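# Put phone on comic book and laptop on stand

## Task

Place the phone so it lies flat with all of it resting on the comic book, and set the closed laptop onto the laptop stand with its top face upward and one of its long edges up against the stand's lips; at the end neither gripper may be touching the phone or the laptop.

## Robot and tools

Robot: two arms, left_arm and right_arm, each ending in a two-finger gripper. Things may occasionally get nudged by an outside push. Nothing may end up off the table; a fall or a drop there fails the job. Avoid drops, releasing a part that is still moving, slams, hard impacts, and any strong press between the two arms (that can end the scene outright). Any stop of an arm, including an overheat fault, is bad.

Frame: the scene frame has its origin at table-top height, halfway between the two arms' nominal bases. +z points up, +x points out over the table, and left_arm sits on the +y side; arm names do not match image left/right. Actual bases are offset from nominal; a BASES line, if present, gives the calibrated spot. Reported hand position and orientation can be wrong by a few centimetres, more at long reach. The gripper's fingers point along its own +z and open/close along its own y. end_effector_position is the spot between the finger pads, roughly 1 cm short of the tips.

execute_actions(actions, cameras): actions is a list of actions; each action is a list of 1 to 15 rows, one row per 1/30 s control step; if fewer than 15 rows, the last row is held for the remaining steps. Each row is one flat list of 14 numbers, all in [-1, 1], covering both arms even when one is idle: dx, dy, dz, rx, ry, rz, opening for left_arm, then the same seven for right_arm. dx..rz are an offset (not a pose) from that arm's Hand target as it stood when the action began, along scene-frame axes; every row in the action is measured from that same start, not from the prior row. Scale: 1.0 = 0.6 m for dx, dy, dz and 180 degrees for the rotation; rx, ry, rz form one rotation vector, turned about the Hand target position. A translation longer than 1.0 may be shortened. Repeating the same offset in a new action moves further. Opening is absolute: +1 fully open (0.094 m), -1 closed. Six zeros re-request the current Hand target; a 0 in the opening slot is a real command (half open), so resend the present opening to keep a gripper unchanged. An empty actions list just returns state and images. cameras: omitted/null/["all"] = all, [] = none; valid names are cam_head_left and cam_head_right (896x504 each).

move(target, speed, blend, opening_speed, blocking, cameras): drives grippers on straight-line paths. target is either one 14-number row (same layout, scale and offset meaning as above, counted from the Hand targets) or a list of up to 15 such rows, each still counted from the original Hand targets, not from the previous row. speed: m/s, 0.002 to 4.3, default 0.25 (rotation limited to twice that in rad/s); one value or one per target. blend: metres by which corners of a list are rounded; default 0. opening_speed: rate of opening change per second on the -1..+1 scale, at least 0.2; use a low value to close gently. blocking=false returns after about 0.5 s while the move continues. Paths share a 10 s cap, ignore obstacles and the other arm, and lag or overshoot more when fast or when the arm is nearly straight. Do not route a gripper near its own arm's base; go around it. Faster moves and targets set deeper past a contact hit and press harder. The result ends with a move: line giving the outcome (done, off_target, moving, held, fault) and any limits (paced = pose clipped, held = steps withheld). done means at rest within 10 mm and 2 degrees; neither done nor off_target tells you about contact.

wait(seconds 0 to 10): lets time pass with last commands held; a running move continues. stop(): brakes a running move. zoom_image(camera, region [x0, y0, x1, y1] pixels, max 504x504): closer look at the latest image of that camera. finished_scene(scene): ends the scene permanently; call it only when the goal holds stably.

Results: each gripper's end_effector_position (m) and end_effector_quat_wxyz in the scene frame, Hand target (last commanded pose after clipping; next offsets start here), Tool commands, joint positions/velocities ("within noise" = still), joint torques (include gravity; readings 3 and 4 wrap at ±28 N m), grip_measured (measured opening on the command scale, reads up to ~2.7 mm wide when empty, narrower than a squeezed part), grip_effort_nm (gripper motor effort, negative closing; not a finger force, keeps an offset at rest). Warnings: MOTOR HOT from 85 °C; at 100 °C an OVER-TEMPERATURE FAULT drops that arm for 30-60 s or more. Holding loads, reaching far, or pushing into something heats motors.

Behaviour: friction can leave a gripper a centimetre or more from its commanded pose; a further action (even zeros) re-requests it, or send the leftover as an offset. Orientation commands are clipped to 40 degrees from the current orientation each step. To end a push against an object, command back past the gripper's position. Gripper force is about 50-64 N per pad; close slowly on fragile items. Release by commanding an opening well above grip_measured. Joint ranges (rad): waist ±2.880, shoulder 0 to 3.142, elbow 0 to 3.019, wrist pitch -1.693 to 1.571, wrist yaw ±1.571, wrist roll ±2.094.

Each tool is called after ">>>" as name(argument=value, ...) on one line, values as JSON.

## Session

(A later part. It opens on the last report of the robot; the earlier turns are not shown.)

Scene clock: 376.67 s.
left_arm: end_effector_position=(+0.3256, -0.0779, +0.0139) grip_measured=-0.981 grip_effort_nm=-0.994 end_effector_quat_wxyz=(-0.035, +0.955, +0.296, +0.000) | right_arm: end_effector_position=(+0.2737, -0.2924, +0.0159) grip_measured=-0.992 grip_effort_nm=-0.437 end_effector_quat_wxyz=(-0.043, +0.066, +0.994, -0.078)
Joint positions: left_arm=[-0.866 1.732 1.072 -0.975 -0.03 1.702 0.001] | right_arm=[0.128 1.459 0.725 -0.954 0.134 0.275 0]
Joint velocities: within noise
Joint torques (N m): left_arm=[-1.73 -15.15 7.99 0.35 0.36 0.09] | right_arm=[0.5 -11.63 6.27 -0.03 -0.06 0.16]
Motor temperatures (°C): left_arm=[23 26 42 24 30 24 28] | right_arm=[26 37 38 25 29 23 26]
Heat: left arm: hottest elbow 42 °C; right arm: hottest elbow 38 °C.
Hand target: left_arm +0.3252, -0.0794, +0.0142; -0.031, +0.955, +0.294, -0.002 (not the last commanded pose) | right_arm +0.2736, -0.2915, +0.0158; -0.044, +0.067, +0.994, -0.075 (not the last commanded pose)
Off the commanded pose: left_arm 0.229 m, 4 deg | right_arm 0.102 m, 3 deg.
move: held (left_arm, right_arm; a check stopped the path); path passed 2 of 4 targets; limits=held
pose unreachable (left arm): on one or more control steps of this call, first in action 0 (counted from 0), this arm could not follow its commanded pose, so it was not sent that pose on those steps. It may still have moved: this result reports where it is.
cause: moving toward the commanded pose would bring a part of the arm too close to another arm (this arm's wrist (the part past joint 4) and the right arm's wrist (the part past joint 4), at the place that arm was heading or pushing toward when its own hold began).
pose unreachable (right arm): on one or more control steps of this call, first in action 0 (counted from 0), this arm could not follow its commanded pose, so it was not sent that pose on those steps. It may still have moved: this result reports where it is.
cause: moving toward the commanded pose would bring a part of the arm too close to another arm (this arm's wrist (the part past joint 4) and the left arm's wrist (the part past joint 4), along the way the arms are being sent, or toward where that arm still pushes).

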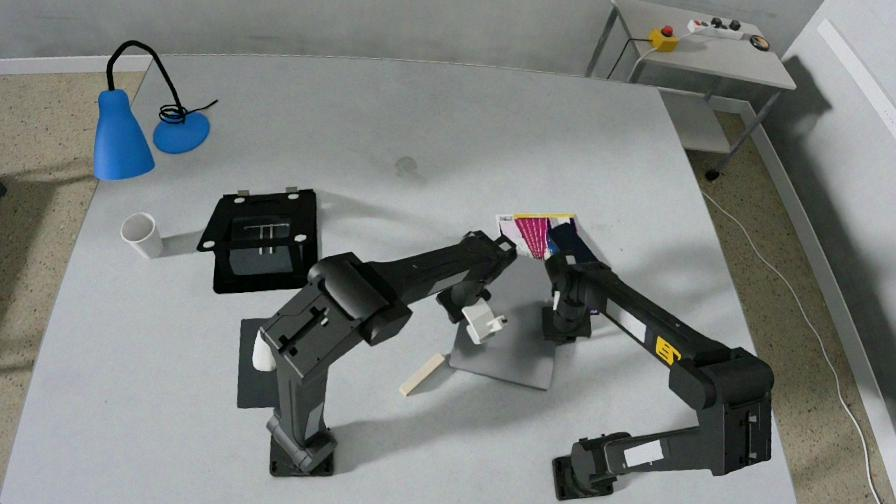

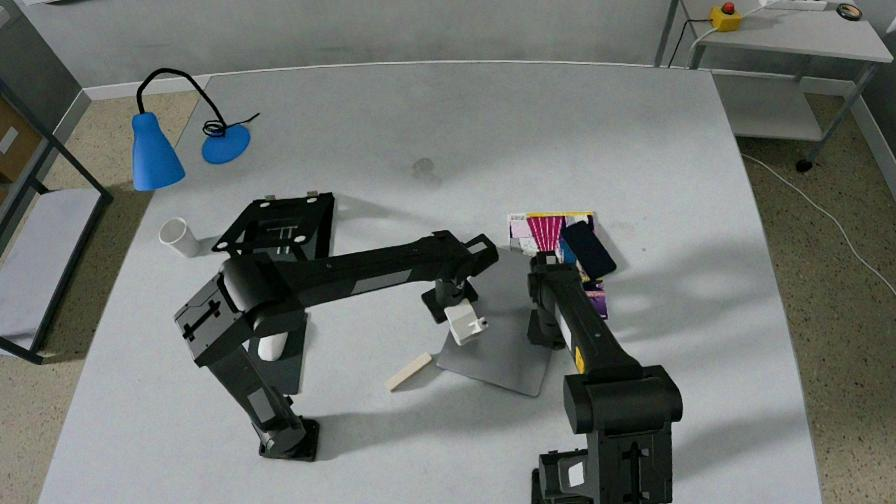

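>>> move(target=[[0.02,0.1,0.03,0,0,0,-1,0,0,0,0,0,0,-1],[0.02,0.1,0.03,-0.255,-0.036,-0.261,-1,0,0,0,0,0,0,-1],[0,0.04,-0.005,-0.255,-0.036,-0.261,-1,0,0,0,0,0,0,-1],[-0.05,-0.14,-0.005,-0.255,-0.036,-0.261,-1,0.02,0.08,-0.01,0,0,0,-1]], speed=[0.15,0.3,0.15,0.1])

>>> zoom_image(camera="cam_head_left", region=[380, 200, 640, 420])

>>> zoom_image(camera="cam_head_right", region=[360, 200, 620, 420])

Scene clock: 395.33 s.
left_arm: end_effector_position=(+0.3167, -0.0875, +0.0118) grip_measured=-0.981 grip_effort_nm=-0.989 end_effector_quat_wxyz=(+0.368, +0.923, +0.109, +0.016) | right_arm: end_effector_position=(+0.2633, -0.2913, +0.0153) grip_measured=-0.992 grip_effort_nm=-0.437 end_effector_quat_wxyz=(-0.054, +0.110, +0.985, -0.117)
Joint positions: left_arm=[-0.703 1.548 0.588 -0.004 0.478 2.081 0.001] | right_arm=[0.171 1.473 0.725 -0.995 0.194 0.416 0]
Joint velocities: within noise
Joint torques (N m): left_arm=[-11.58 -6.01 14.9 1.55 1.88 -0.02] | right_arm=[6.53 -8.29 9.44 0.8 -2.62 0.03]
Motor temperatures (°C): left_arm=[23 26 40 24 29 24 28] | right_arm=[26 37 37 25 29 23 26]
Heat: left arm: hottest elbow 40 °C; right arm: hottest shoulder 37 °C.
Hand target: left_arm +0.2952, -0.1633, +0.0111; +0.350, +0.927, -0.123, -0.050 | right_arm +0.2855, -0.2434, +0.0098; -0.044, +0.067, +0.994, -0.075
Off the commanded pose: left_arm 0.079 m, 28 deg | right_arm 0.053 m, 7 deg.
joint sent to its limit (left arm) — joint 6 (wrist roll), upper limit. The joint targets are off in position and orientation.
move: off_target (left_arm, right_arm)

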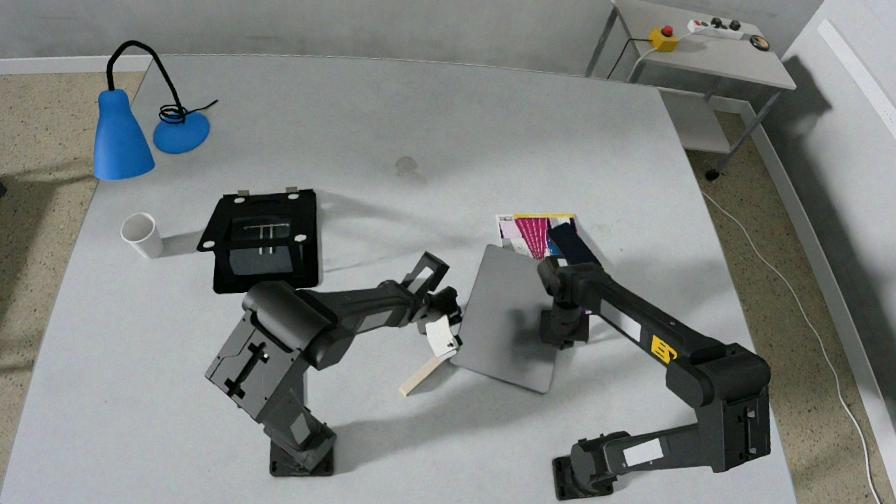

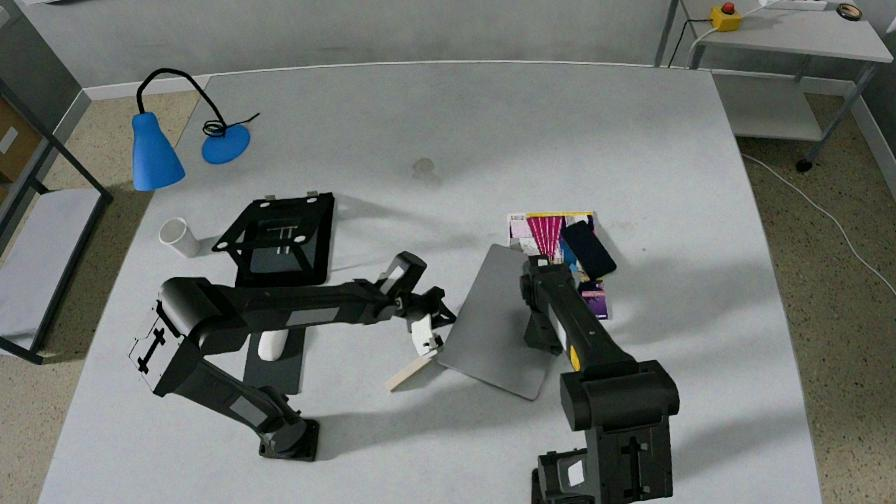

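Scaled by 1.938.

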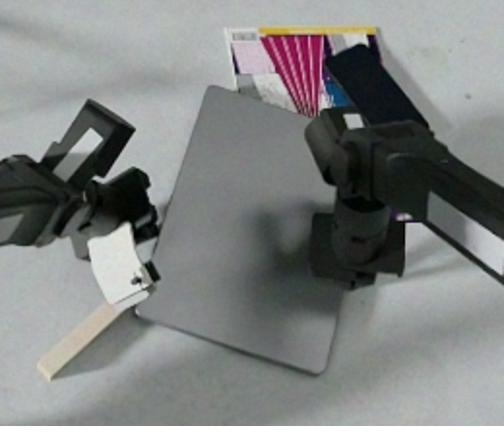

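Scaled by 1.938.

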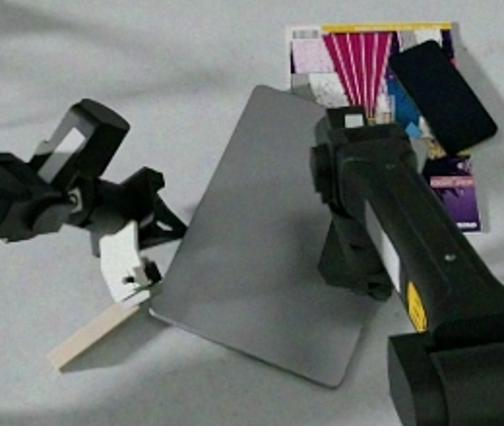

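>>> move(target=[[-0.03,-0.08,0,0,0,0,-1,0.02,0.08,0,0,0,0,-1],[-0.03,-0.08,0.25,0,0,0,-1,0.02,0.08,0,0,0,0,-1]], speed=[0.1,0.08])

>>> zoom_image(camera="cam_head_left", region=[380, 200, 640, 420])

>>> zoom_image(camera="cam_head_right", region=[360, 200, 620, 420])

Scene clock: 401.17 s.
left_arm: end_effector_position=(+0.3353, -0.0969, +0.0121) grip_measured=-0.981 grip_effort_nm=-0.989 end_effector_quat_wxyz=(+0.341, +0.932, +0.115, +0.040) | right_arm: end_effector_position=(+0.2298, -0.2855, +0.0188) grip_measured=-0.992 grip_effort_nm=-0.422 end_effector_quat_wxyz=(-0.108, +0.113, +0.974, -0.165)
Joint positions: left_arm=[-0.722 1.572 0.65 -0.053 0.395 2.081 0.001] | right_arm=[0.24 1.493 0.723 -1.127 0.23 0.514 0]
Joint velocities: within noise
Joint torques (N m): left_arm=[-2.49 -12.4 7.02 1.28 0.63 -0.03] | right_arm=[0.5 -11.34 5.86 0.43 -0.31 0.15]
Motor temperatures (°C): left_arm=[23 26 40 24 31 24 29] | right_arm=[26 37 38 25 33 23 26]
Heat: left arm: hottest elbow 40 °C; right arm: hottest elbow 38 °C.
Hand target: left_arm +0.3312, -0.0987, +0.0125; +0.344, +0.932, +0.111, +0.034 (not the last commanded pose) | right_arm +0.2358, -0.2816, +0.0170; -0.098, +0.115, +0.977, -0.153 (not the last commanded pose)
Off the commanded pose: left_arm 0.197 m, 29 deg | right_arm 0.113 m, 14 deg.
move: held (left_arm, right_arm; a check stopped the path); path passed 0 of 2 targets; limits=held
pose unreachable (left arm): on one or more control steps of this call, first in action 0 (counted from 0), this arm could not follow its commanded pose, so it was not sent that pose on those steps. It may still have moved: this result reports where it is.
cause: moving toward the commanded pose would bring a part of the arm too close to another arm (this arm's wrist (the part past joint 4) and the right arm's wrist (the part past joint 4), along the way the arms are being sent, or toward where that arm still pushes).
pose unreachable (right arm): on one or more control steps of this call, first in action 0 (counted from 0), this arm could not follow its commanded pose, so it was not sent that pose on those steps. It may still have moved: this result reports where it is.
cause: moving toward the commanded pose would bring a part of the arm too close to another arm (this arm's wrist (the part past joint 4) and the left arm's wrist (the part past joint 4), along the way the arms are being sent, or toward where that arm still pushes).

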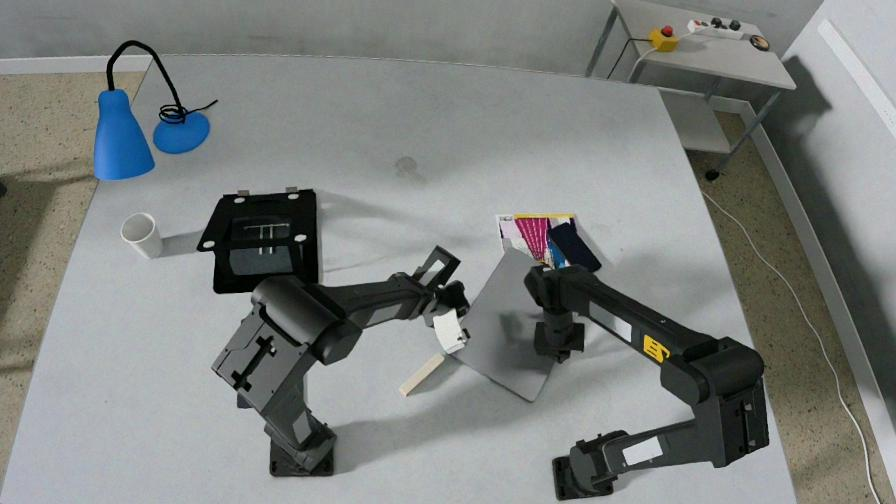

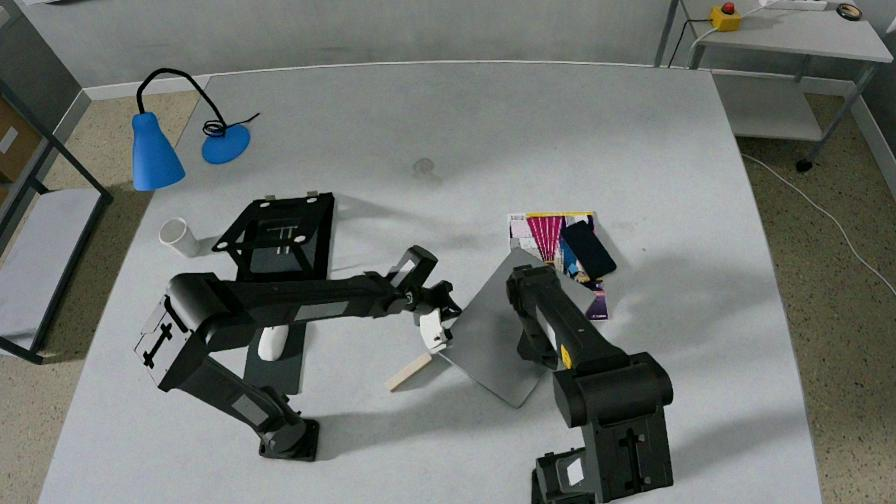

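Scaled by 1.938.

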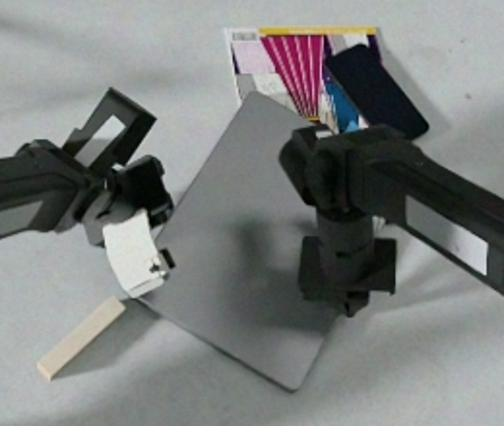

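Scaled by 1.938.

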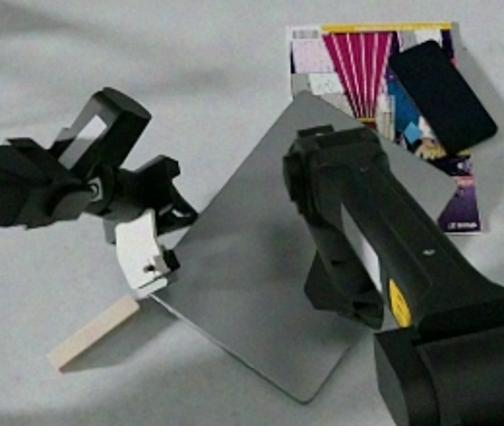

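>>> move(target=[[0,0.02,0,0,0,0,-1,0,-0.12,0.35,0,0,0,-1],[0.08,0.03,0,0,0,0,-1,0,-0.5,0.35,0,0,0,-1],[0.08,-0.04,0,0,0,0,-1,0,-0.5,0.35,0,0,0,1],[-0.08,-0.34,-0.01,0,0,0,-1,0,-0.5,0.35,0,0,0,1]], speed=[0.3,0.3,0.15,0.12])

>>> zoom_image(camera="cam_head_left", region=[380, 200, 680, 504])

Scene clock: 422.90 s.
left_arm: end_effector_position=(+0.2933, -0.2715, +0.0141) grip_measured=-0.981 grip_effort_nm=-0.989 end_effector_quat_wxyz=(+0.339, +0.931, +0.124, +0.045) | right_arm: end_effector_position=(+0.2201, -0.5663, +0.2131) grip_measured=+0.999 grip_effort_nm=0.066 end_effector_quat_wxyz=(-0.117, +0.110, +0.976, -0.144)
Joint positions: left_arm=[-1.078 1.781 0.944 -0.053 0.165 1.77 0.001] | right_arm=[-0.631 1.315 1.138 -1.46 0.369 -0.39 0.094]
Joint velocities: within noise
Joint torques (N m): left_arm=[-5.07 -12.16 13.11 1.65 0.38 -0.21] | right_arm=[-0.09 -10.11 12.77 0.34 0.16 0.11]
Motor temperatures (°C): left_arm=[23 26 39 24 29 24 29] | right_arm=[26 37 40 25 29 23 26]
Heat: left arm: hottest elbow 39 °C; right arm: hottest elbow 40 °C.
Hand target: left_arm +0.2832, -0.3026, +0.0064; +0.344, +0.932, +0.111, +0.034 | right_arm +0.2358, -0.5816, +0.2270; -0.098, +0.115, +0.977, -0.153
Off the commanded pose: left_arm 0.034 m, 2 deg | right_arm 0.026 m, 2 deg.
move: off_target (left_arm, right_arm); target 3's new opening was sent with right_arm's hand 0.026 m and 2 deg from that target

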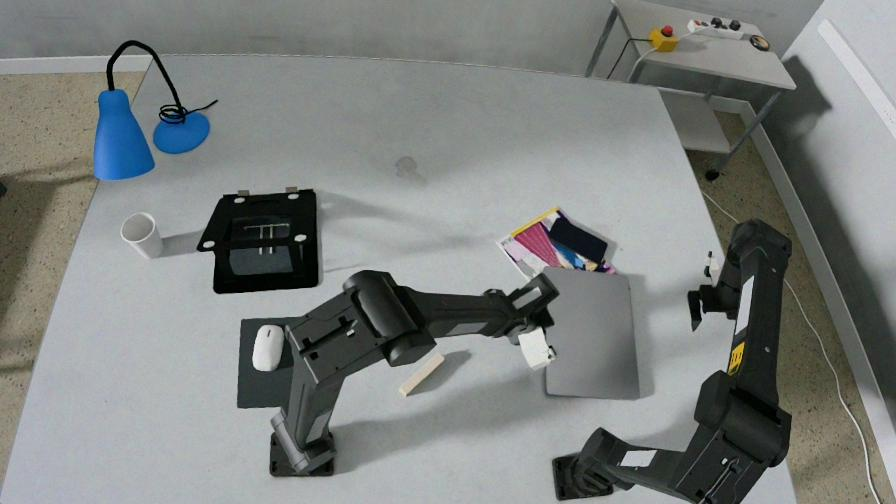

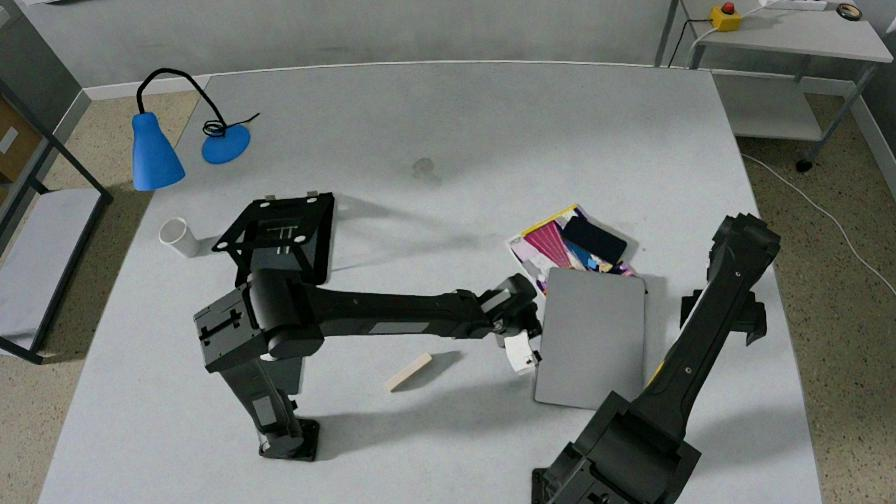

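Scaled by 1.658.

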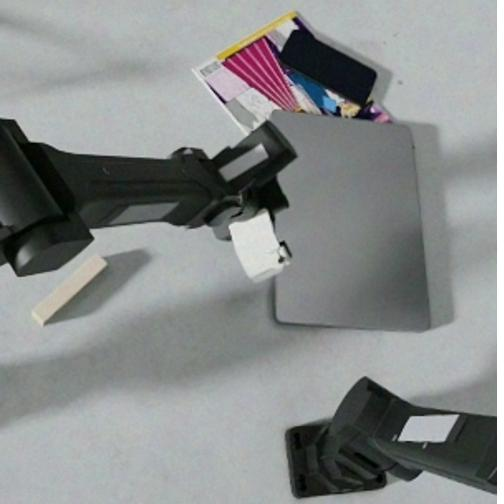

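>>> move(target=[[0,0,0,0,0,0,-1,0.04,-0.097,-0.15,0.027,-0.122,-0.42,1],[0,0,0,0,0,0,-1,0.04,-0.097,-0.345,0.027,-0.122,-0.42,1],[0,0,0,0,0,0,-1,0.04,0.04,-0.345,0.027,-0.122,-0.42,1]], speed=[0.3,0.15,0.1])

>>> zoom_image(camera="cam_head_left", region=[400, 200, 700, 504])

Scene clock: 439.90 s.
left_arm: end_effector_position=(+0.2933, -0.2715, +0.0141) grip_measured=-0.981 grip_effort_nm=-0.984 end_effector_quat_wxyz=(+0.339, +0.931, +0.124, +0.045) | right_arm: end_effector_position=(+0.2591, -0.5624, +0.0191) grip_measured=+0.999 grip_effort_nm=0.056 end_effector_quat_wxyz=(-0.007, +0.707, +0.707, -0.001)
Joint positions: left_arm=[-1.078 1.781 0.944 -0.053 0.165 1.77 0.001] | right_arm=[-0.725 1.578 0.886 -0.892 0 0.851 0.094]
Joint velocities: within noise
Joint torques (N m): left_arm=[-4.54 -11.63 13.37 1.21 0.33 -0.17] | right_arm=[1.14 -15.38 5.71 0.47 0.07 0.19]
Motor temperatures (°C): left_arm=[23 26 39 24 29 24 29] | right_arm=[26 37 43 25 28 23 25]
Heat: left arm: hottest elbow 39 °C; right arm: hottest elbow 43 °C.
Hand target: left_arm +0.2832, -0.3026, +0.0064; +0.344, +0.932, +0.111, +0.034 | right_arm +0.2598, -0.5575, +0.0200; -0.001, +0.706, +0.708, +0.000
Off the commanded pose: left_arm 0.034 m, 2 deg | right_arm 0.005 m, 1 deg.
move: off_target (left_arm)

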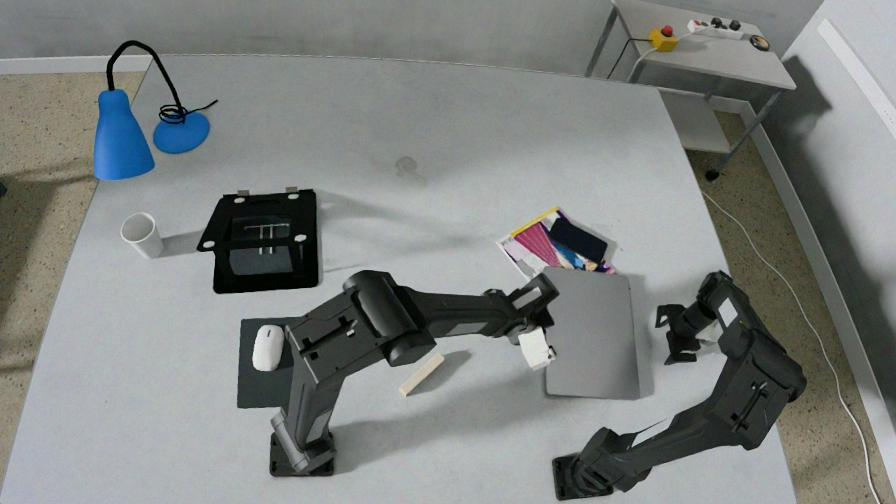

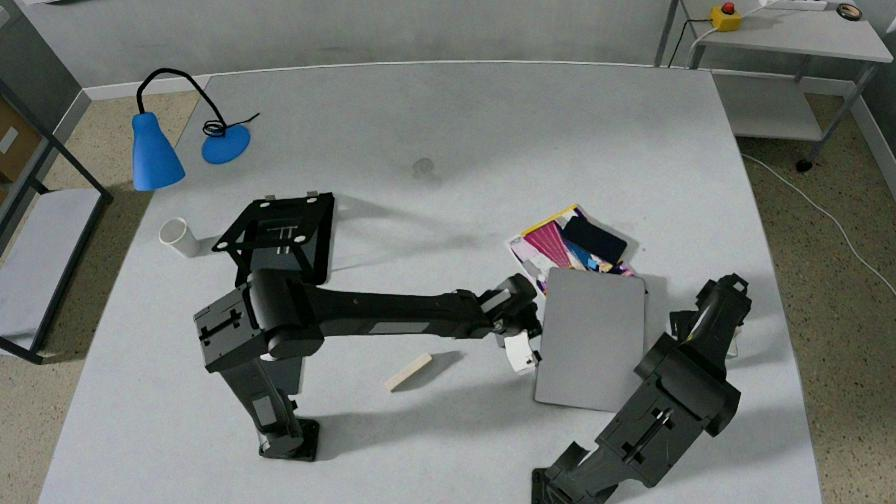

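Scaled by 1.658.

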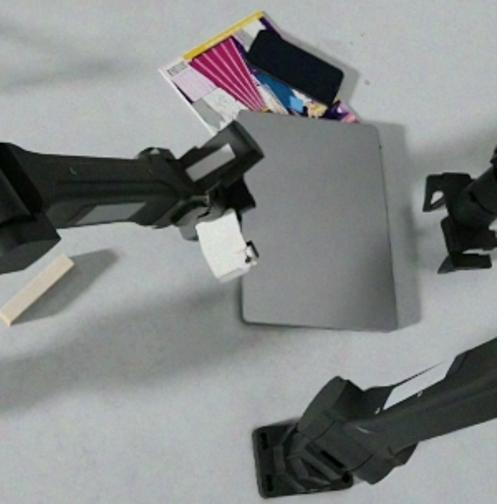

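>>> move(target=[[0,0,0,0,0,0,-1,0,0.13,-0.01,0,0,0,1],[0,-0.08,0,0,0,0,-1,0,0.2,-0.01,0,0,0,1]], speed=[0.1,0.1])

>>> move(target=[[0.0,-0.03,0.2,0,0,0,-1,0,0.03,0,0,0,0,1]], speed=[0.08])

>>> zoom_image(camera="cam_head_left", region=[400, 200, 700, 504])

>>> zoom_image(camera="cam_head_right", region=[400, 200, 700, 504])

Scene clock: 445.00 s.
left_arm: end_effector_position=(+0.2986, -0.3063, +0.0147) grip_measured=-0.981 grip_effort_nm=-0.984 end_effector_quat_wxyz=(+0.328, +0.934, +0.132, +0.046) | right_arm: end_effector_position=(+0.2742, -0.4551, +0.0297) grip_measured=+0.999 grip_effort_nm=0.051 end_effector_quat_wxyz=(+0.029, +0.708, +0.705, +0.001)
Joint positions: left_arm=[-1.108 1.844 1.06 -0.124 0.132 1.736 0.001] | right_arm=[-0.443 1.403 0.723 -0.835 0.018 1.137 0.094]
Joint velocities: within noise
Joint torques (N m): left_arm=[-5.42 -12.34 14.67 2.35 0.62 -0.16] | right_arm=[1.73 -9.93 4.46 -0.09 -0.53 0.27]
Motor temperatures (°C): left_arm=[23 26 39 24 28 24 29] | right_arm=[26 37 43 25 28 23 25]
Heat: left arm: hottest elbow 39 °C; right arm: hottest elbow 43 °C.
Hand target: left_arm +0.2833, -0.3507, +0.0064; +0.344, +0.932, +0.111, +0.034 | right_arm +0.2599, -0.4376, +0.0140; -0.001, +0.706, +0.708, +0.000
Off the commanded pose: left_arm 0.048 m, 3 deg | right_arm 0.028 m, 4 deg.
move: off_target (left_arm, right_arm)

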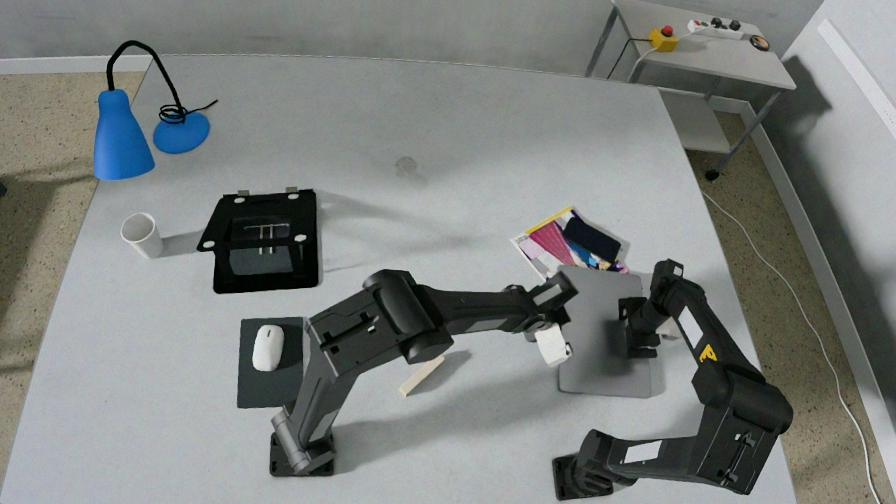

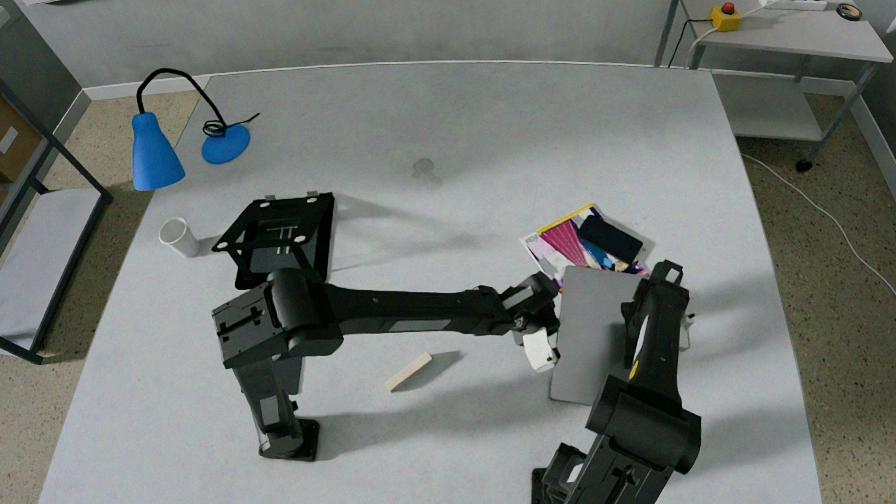

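Scene clock: 447.23 s.
left_arm: end_effector_position=(+0.2778, -0.3469, +0.0990) grip_measured=-0.981 grip_effort_nm=-0.989 end_effector_quat_wxyz=(+0.321, +0.940, +0.112, +0.029) | right_arm: end_effector_position=(+0.2751, -0.4378, +0.0296) grip_measured=+0.999 grip_effort_nm=0.051 end_effector_quat_wxyz=(+0.028, +0.706, +0.708, +0.002)
Joint positions: left_arm=[-1.165 1.769 1.237 -0.394 0.136 1.722 0.001] | right_arm=[-0.395 1.388 0.708 -0.837 0.017 1.178 0.094]
Joint velocities: within noise
Joint torques (N m): left_arm=[-2.02 -17.67 15.35 0.8 0.09 -0.14] | right_arm=[2.14 -9.82 4.27 -0.03 -0.48 0.36]
Motor temperatures (°C): left_arm=[23 26 40 24 28 24 29] | right_arm=[26 37 42 25 28 23 25]
Heat: left arm: hottest elbow 40 °C; right arm: hottest elbow 42 °C.
Hand target: left_arm +0.2831, -0.3687, +0.1264; +0.344, +0.932, +0.111, +0.034 | right_arm +0.2597, -0.4195, +0.0139; -0.001, +0.706, +0.708, +0.000
Off the commanded pose: left_arm 0.035 m, 3 deg | right_arm 0.028 m, 3 deg.
move: off_target (left_arm, right_arm)

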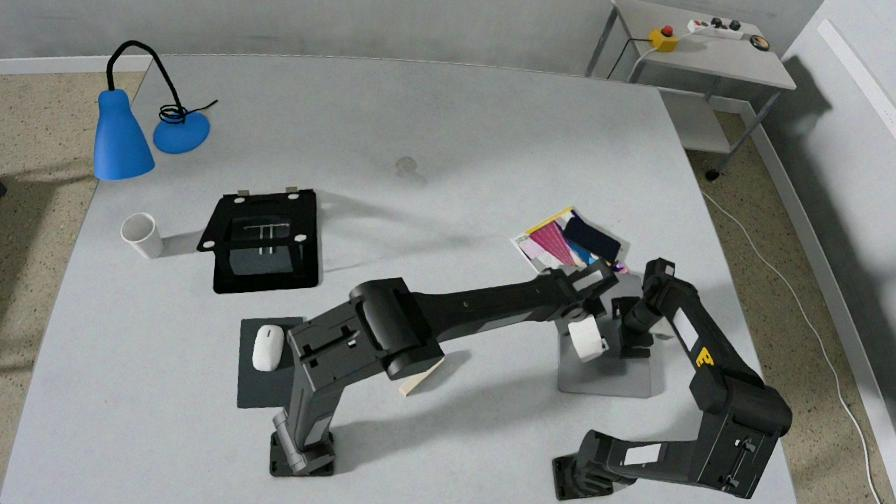

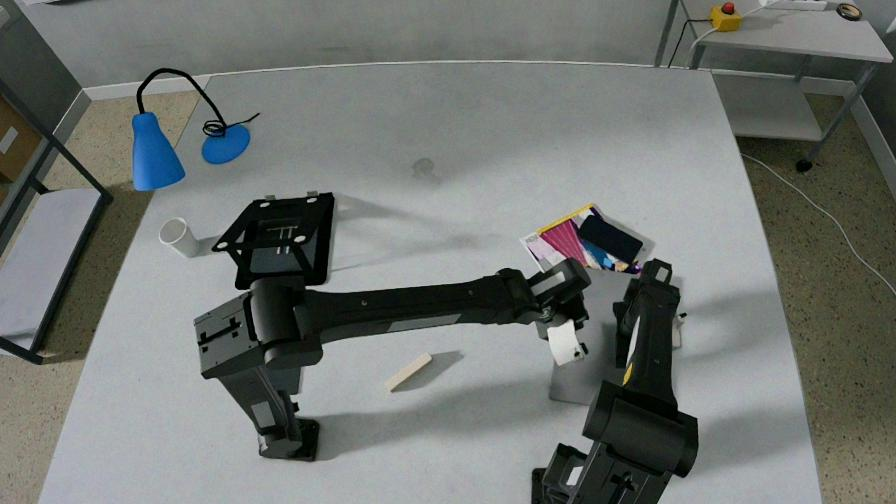

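Scaled by 1.658.

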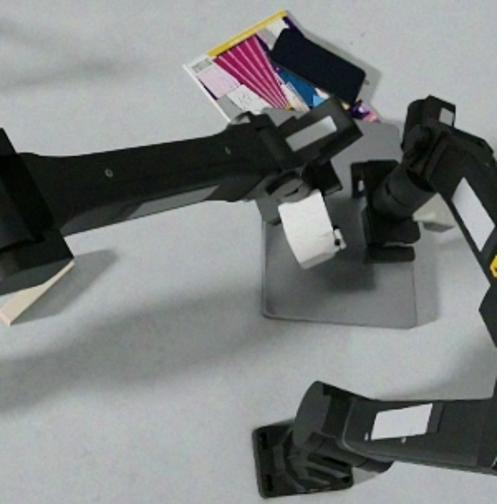

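Scaled by 1.658.

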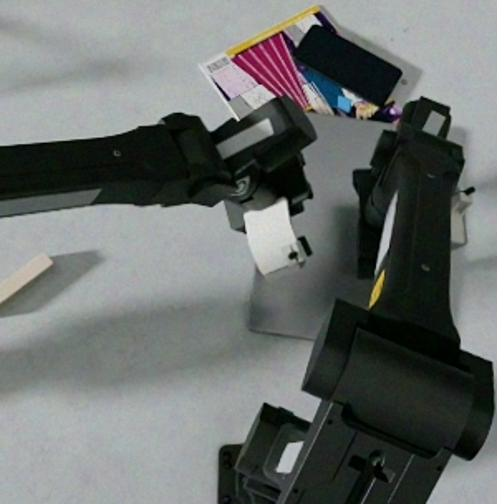

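>>> move(target=[[0,0.2,0,0,0,0,-1,0,0,0.1,0,0,0,1],[0,0.2,-0.21,0,0,0,-1,0,-0.43,0.1,0,0,0,1],[0,0.2,-0.21,0,0,0,-1,0,-0.43,-0.035,0,0,0,1],[0,0.06,-0.22,0,0,0,-1,0,-0.2,-0.04,0,0,0,1]], speed=[0.2,0.2,0.15,0.1])

>>> zoom_image(camera="cam_head_left", region=[400, 200, 700, 504])

>>> zoom_image(camera="cam_head_right", region=[400, 200, 700, 504])

Scene clock: 457.10 s.
left_arm: end_effector_position=(+0.2902, -0.3048, +0.0141) grip_measured=-0.981 grip_effort_nm=-0.984 end_effector_quat_wxyz=(+0.350, +0.928, +0.117, +0.044) | right_arm: end_effector_position=(+0.2678, -0.5610, +0.0101) grip_measured=+0.999 grip_effort_nm=0.051 end_effector_quat_wxyz=(+0.025, +0.705, +0.709, -0.007)
Joint positions: left_arm=[-1.112 1.834 1.015 -0.045 0.156 1.749 0.001] | right_arm=[-0.7 1.575 0.85 -0.798 0.017 0.871 0.094]
Joint velocities: within noise
Joint torques (N m): left_arm=[-4.07 -11.63 14 1.14 0 -0.19] | right_arm=[1.9 -12.34 3.85 0.61 -0.48 0.38]
Motor temperatures (°C): left_arm=[23 26 40 24 28 24 29] | right_arm=[26 37 41 25 28 23 25]
Heat: left arm: hottest elbow 40 °C; right arm: hottest elbow 41 °C.
Hand target: left_arm +0.2832, -0.3327, -0.0056; +0.344, +0.932, +0.111, +0.034 | right_arm +0.2599, -0.5396, -0.0100; -0.001, +0.706, +0.708, +0.000
Off the commanded pose: left_arm 0.035 m, 2 deg | right_arm 0.031 m, 3 deg.
move: off_target (left_arm, right_arm)

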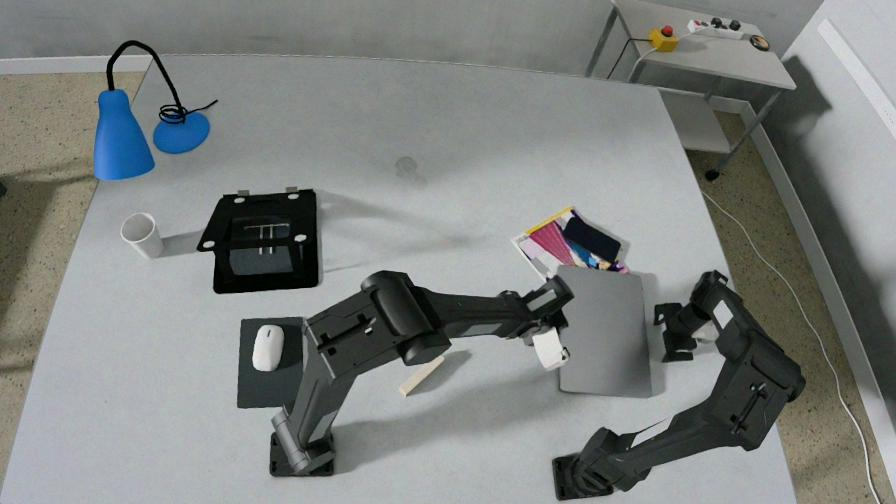

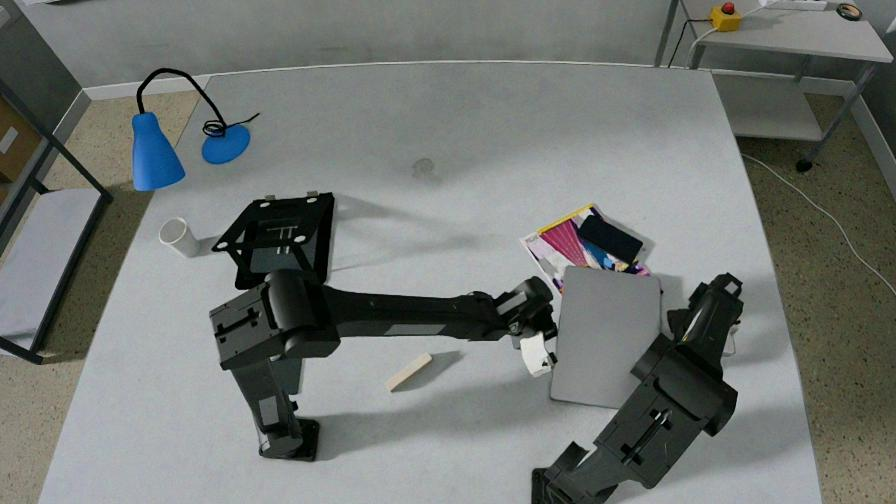

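Scaled by 1.658.

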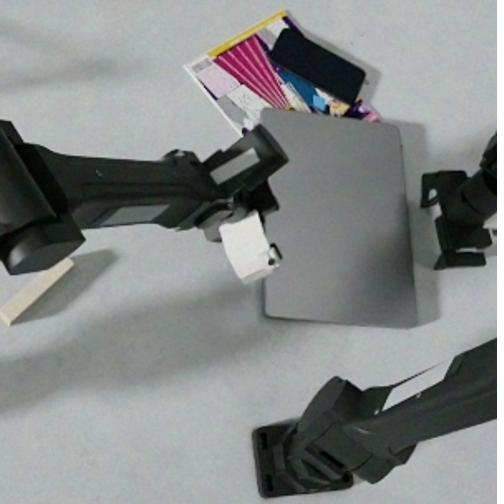

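Scaled by 1.658.

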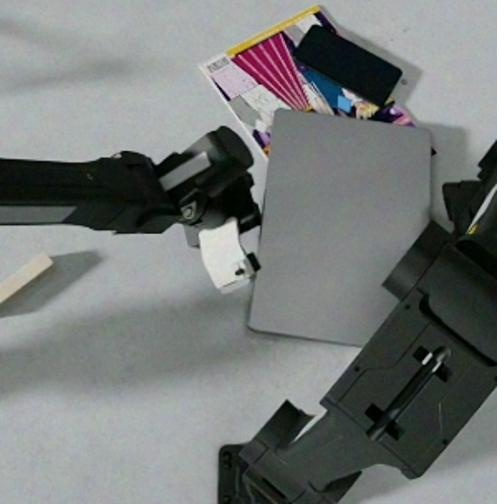

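>>> move(target=[[0,0,0,0,0,0,-1,0,0.08,-0.005,0,0,0,1],[0,-0.06,0,0,0,0,-1,0,0.13,-0.005,0,0,0,1]], speed=[0.08,0.08])

>>> zoom_image(camera="cam_head_left", region=[400, 200, 700, 504])

Scene clock: 461.70 s.
left_arm: end_effector_position=(+0.2905, -0.3070, +0.0145) grip_measured=-0.981 grip_effort_nm=-0.979 end_effector_quat_wxyz=(+0.329, +0.935, +0.128, +0.043) | right_arm: end_effector_position=(+0.2681, -0.5257, +0.0126) grip_measured=+0.999 grip_effort_nm=0.046 end_effector_quat_wxyz=(+0.060, +0.738, +0.671, -0.022)
Joint positions: left_arm=[-1.12 1.839 1.051 -0.119 0.133 1.733 0.001] | right_arm=[-0.6 1.489 0.751 -0.727 0.072 1.067 0.094]
Joint velocities: left_arm=[0.024 -0.005 0.002 0.017 -0.154 -0.007 0] | right_arm=[within noise]
Joint torques (N m): left_arm=[-5.66 -8.12 18.62 2.54 0.18 -0.27] | right_arm=[6.71 -11.52 2.14 -0.87 -2.16 0.12]
Motor temperatures (°C): left_arm=[23 26 40 24 28 24 29] | right_arm=[26 37 40 25 28 23 25]
Heat: left arm: hottest elbow 40 °C; right arm: hottest elbow 40 °C.
Hand target: left_arm +0.2833, -0.3687, -0.0055; +0.344, +0.932, +0.111, +0.034 | right_arm +0.2598, -0.4616, -0.0130; -0.001, +0.706, +0.708, +0.000
Off the commanded pose: left_arm 0.065 m, 3 deg | right_arm 0.070 m, 9 deg.
move: off_target (left_arm, right_arm)

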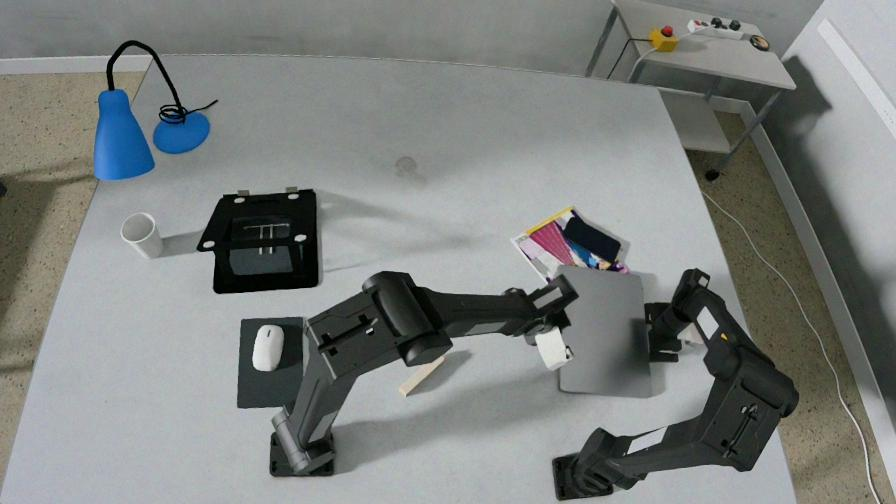

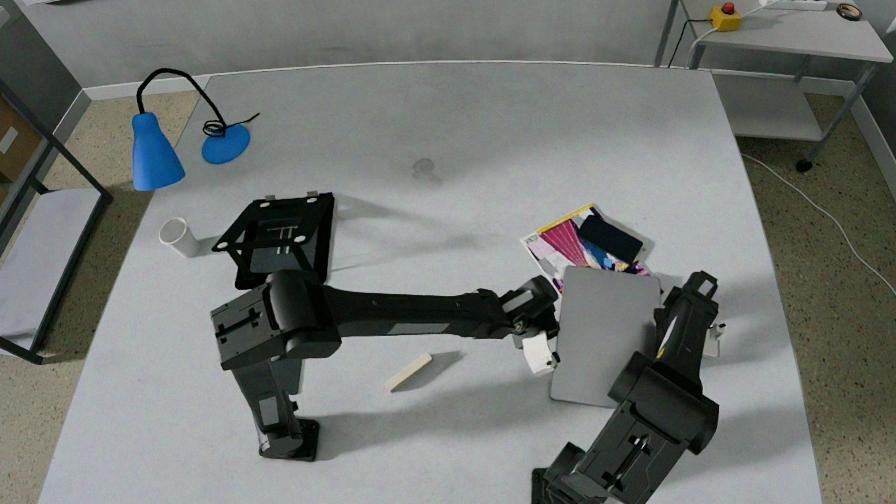

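Scaled by 1.658.

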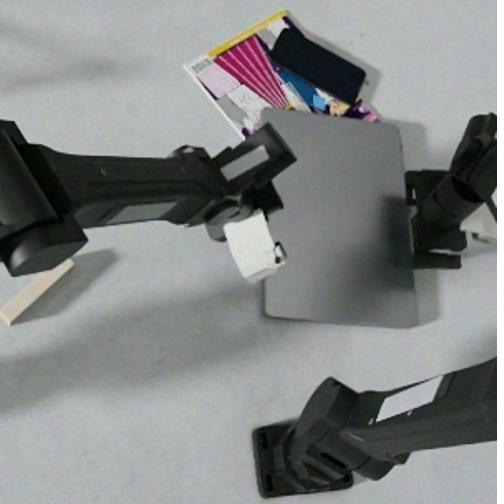

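>>> move(target=[[0.03,-0.06,0.01,0,0,0,-1,-0.02,0.05,0,0,0,0,1],[0.03,-0.06,0.12,0,0,0,-1,-0.02,0.05,0,0,0,0,1]], speed=[0.08,0.06])

>>> zoom_image(camera="cam_head_left", region=[400, 200, 700, 504])

>>> zoom_image(camera="cam_head_right", region=[400, 200, 700, 504])

Scene clock: 466.60 s.
left_arm: end_effector_position=(+0.3410, -0.3300, +0.0185) grip_measured=-0.981 grip_effort_nm=-0.979 end_effector_quat_wxyz=(+0.286, +0.943, +0.162, +0.054) | right_arm: end_effector_position=(+0.2596, -0.4995, +0.0258) grip_measured=+1.000 grip_effort_nm=0.007 end_effector_quat_wxyz=(+0.079, +0.721, +0.688, -0.029)
Joint positions: left_arm=[-1.078 1.927 1.253 -0.312 0.09 1.724 0.001] | right_arm=[-0.538 1.389 0.687 -0.733 0.099 1.079 0.094]
Joint velocities: within noise
Joint torques (N m): left_arm=[-8.76 -20.54 17.11 1.58 2.06 -0.12] | right_arm=[6.77 -7.41 2.45 -0.95 -2.89 0.62]
Motor temperatures (°C): left_arm=[23 26 41 24 29 24 29] | right_arm=[26 37 40 25 31 23 25]
Heat: left arm: hottest elbow 41 °C; right arm: hottest elbow 40 °C.
Hand target: left_arm +0.3013, -0.4047, +0.0663; +0.344, +0.932, +0.111, +0.034 | right_arm +0.2479, -0.4316, -0.0130; -0.001, +0.706, +0.708, +0.000
Off the commanded pose: left_arm 0.097 m, 9 deg | right_arm 0.079 m, 10 deg.
move: off_target (left_arm, right_arm)

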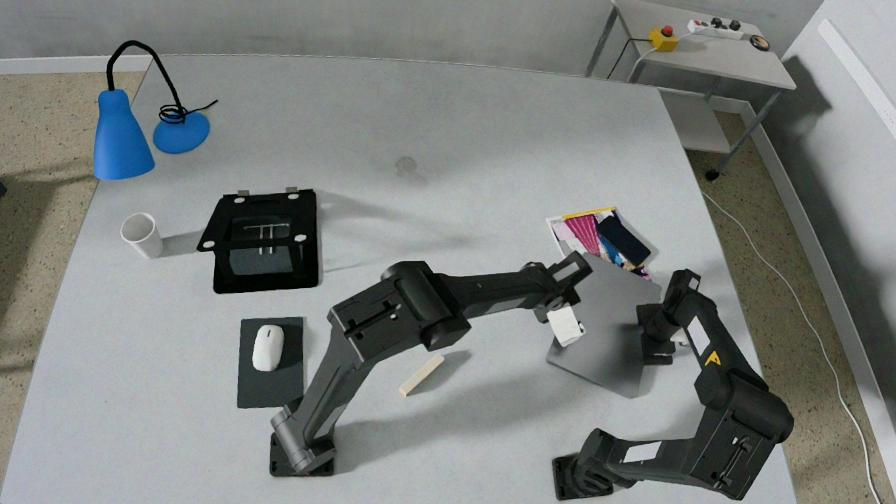

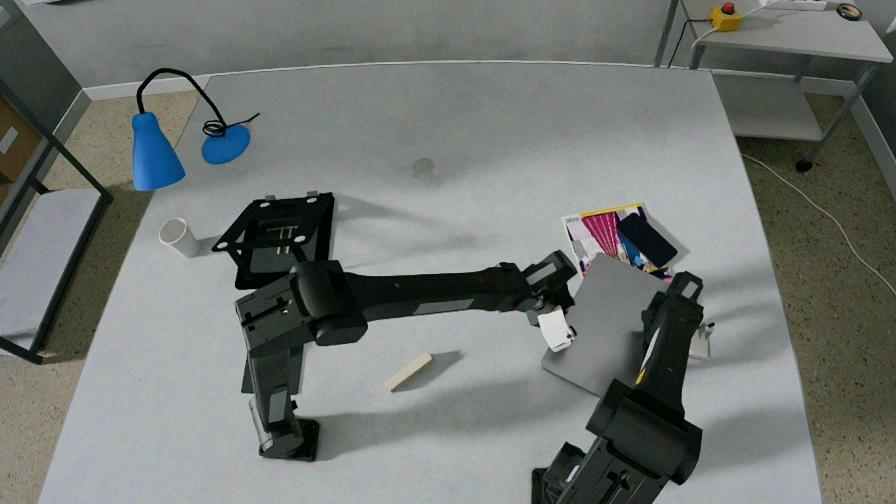

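Scaled by 1.658.

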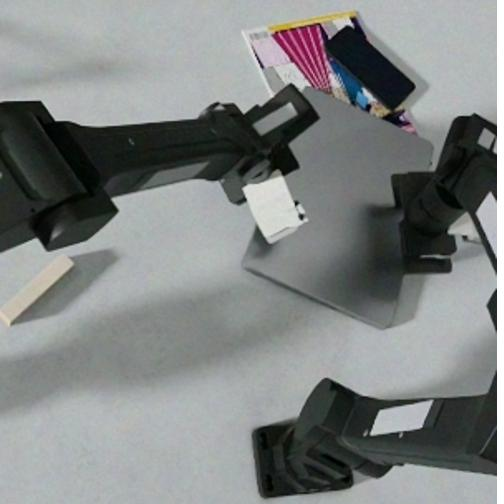

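Scaled by 1.658.

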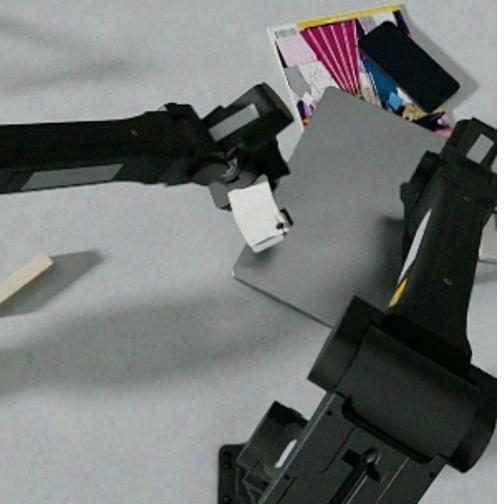

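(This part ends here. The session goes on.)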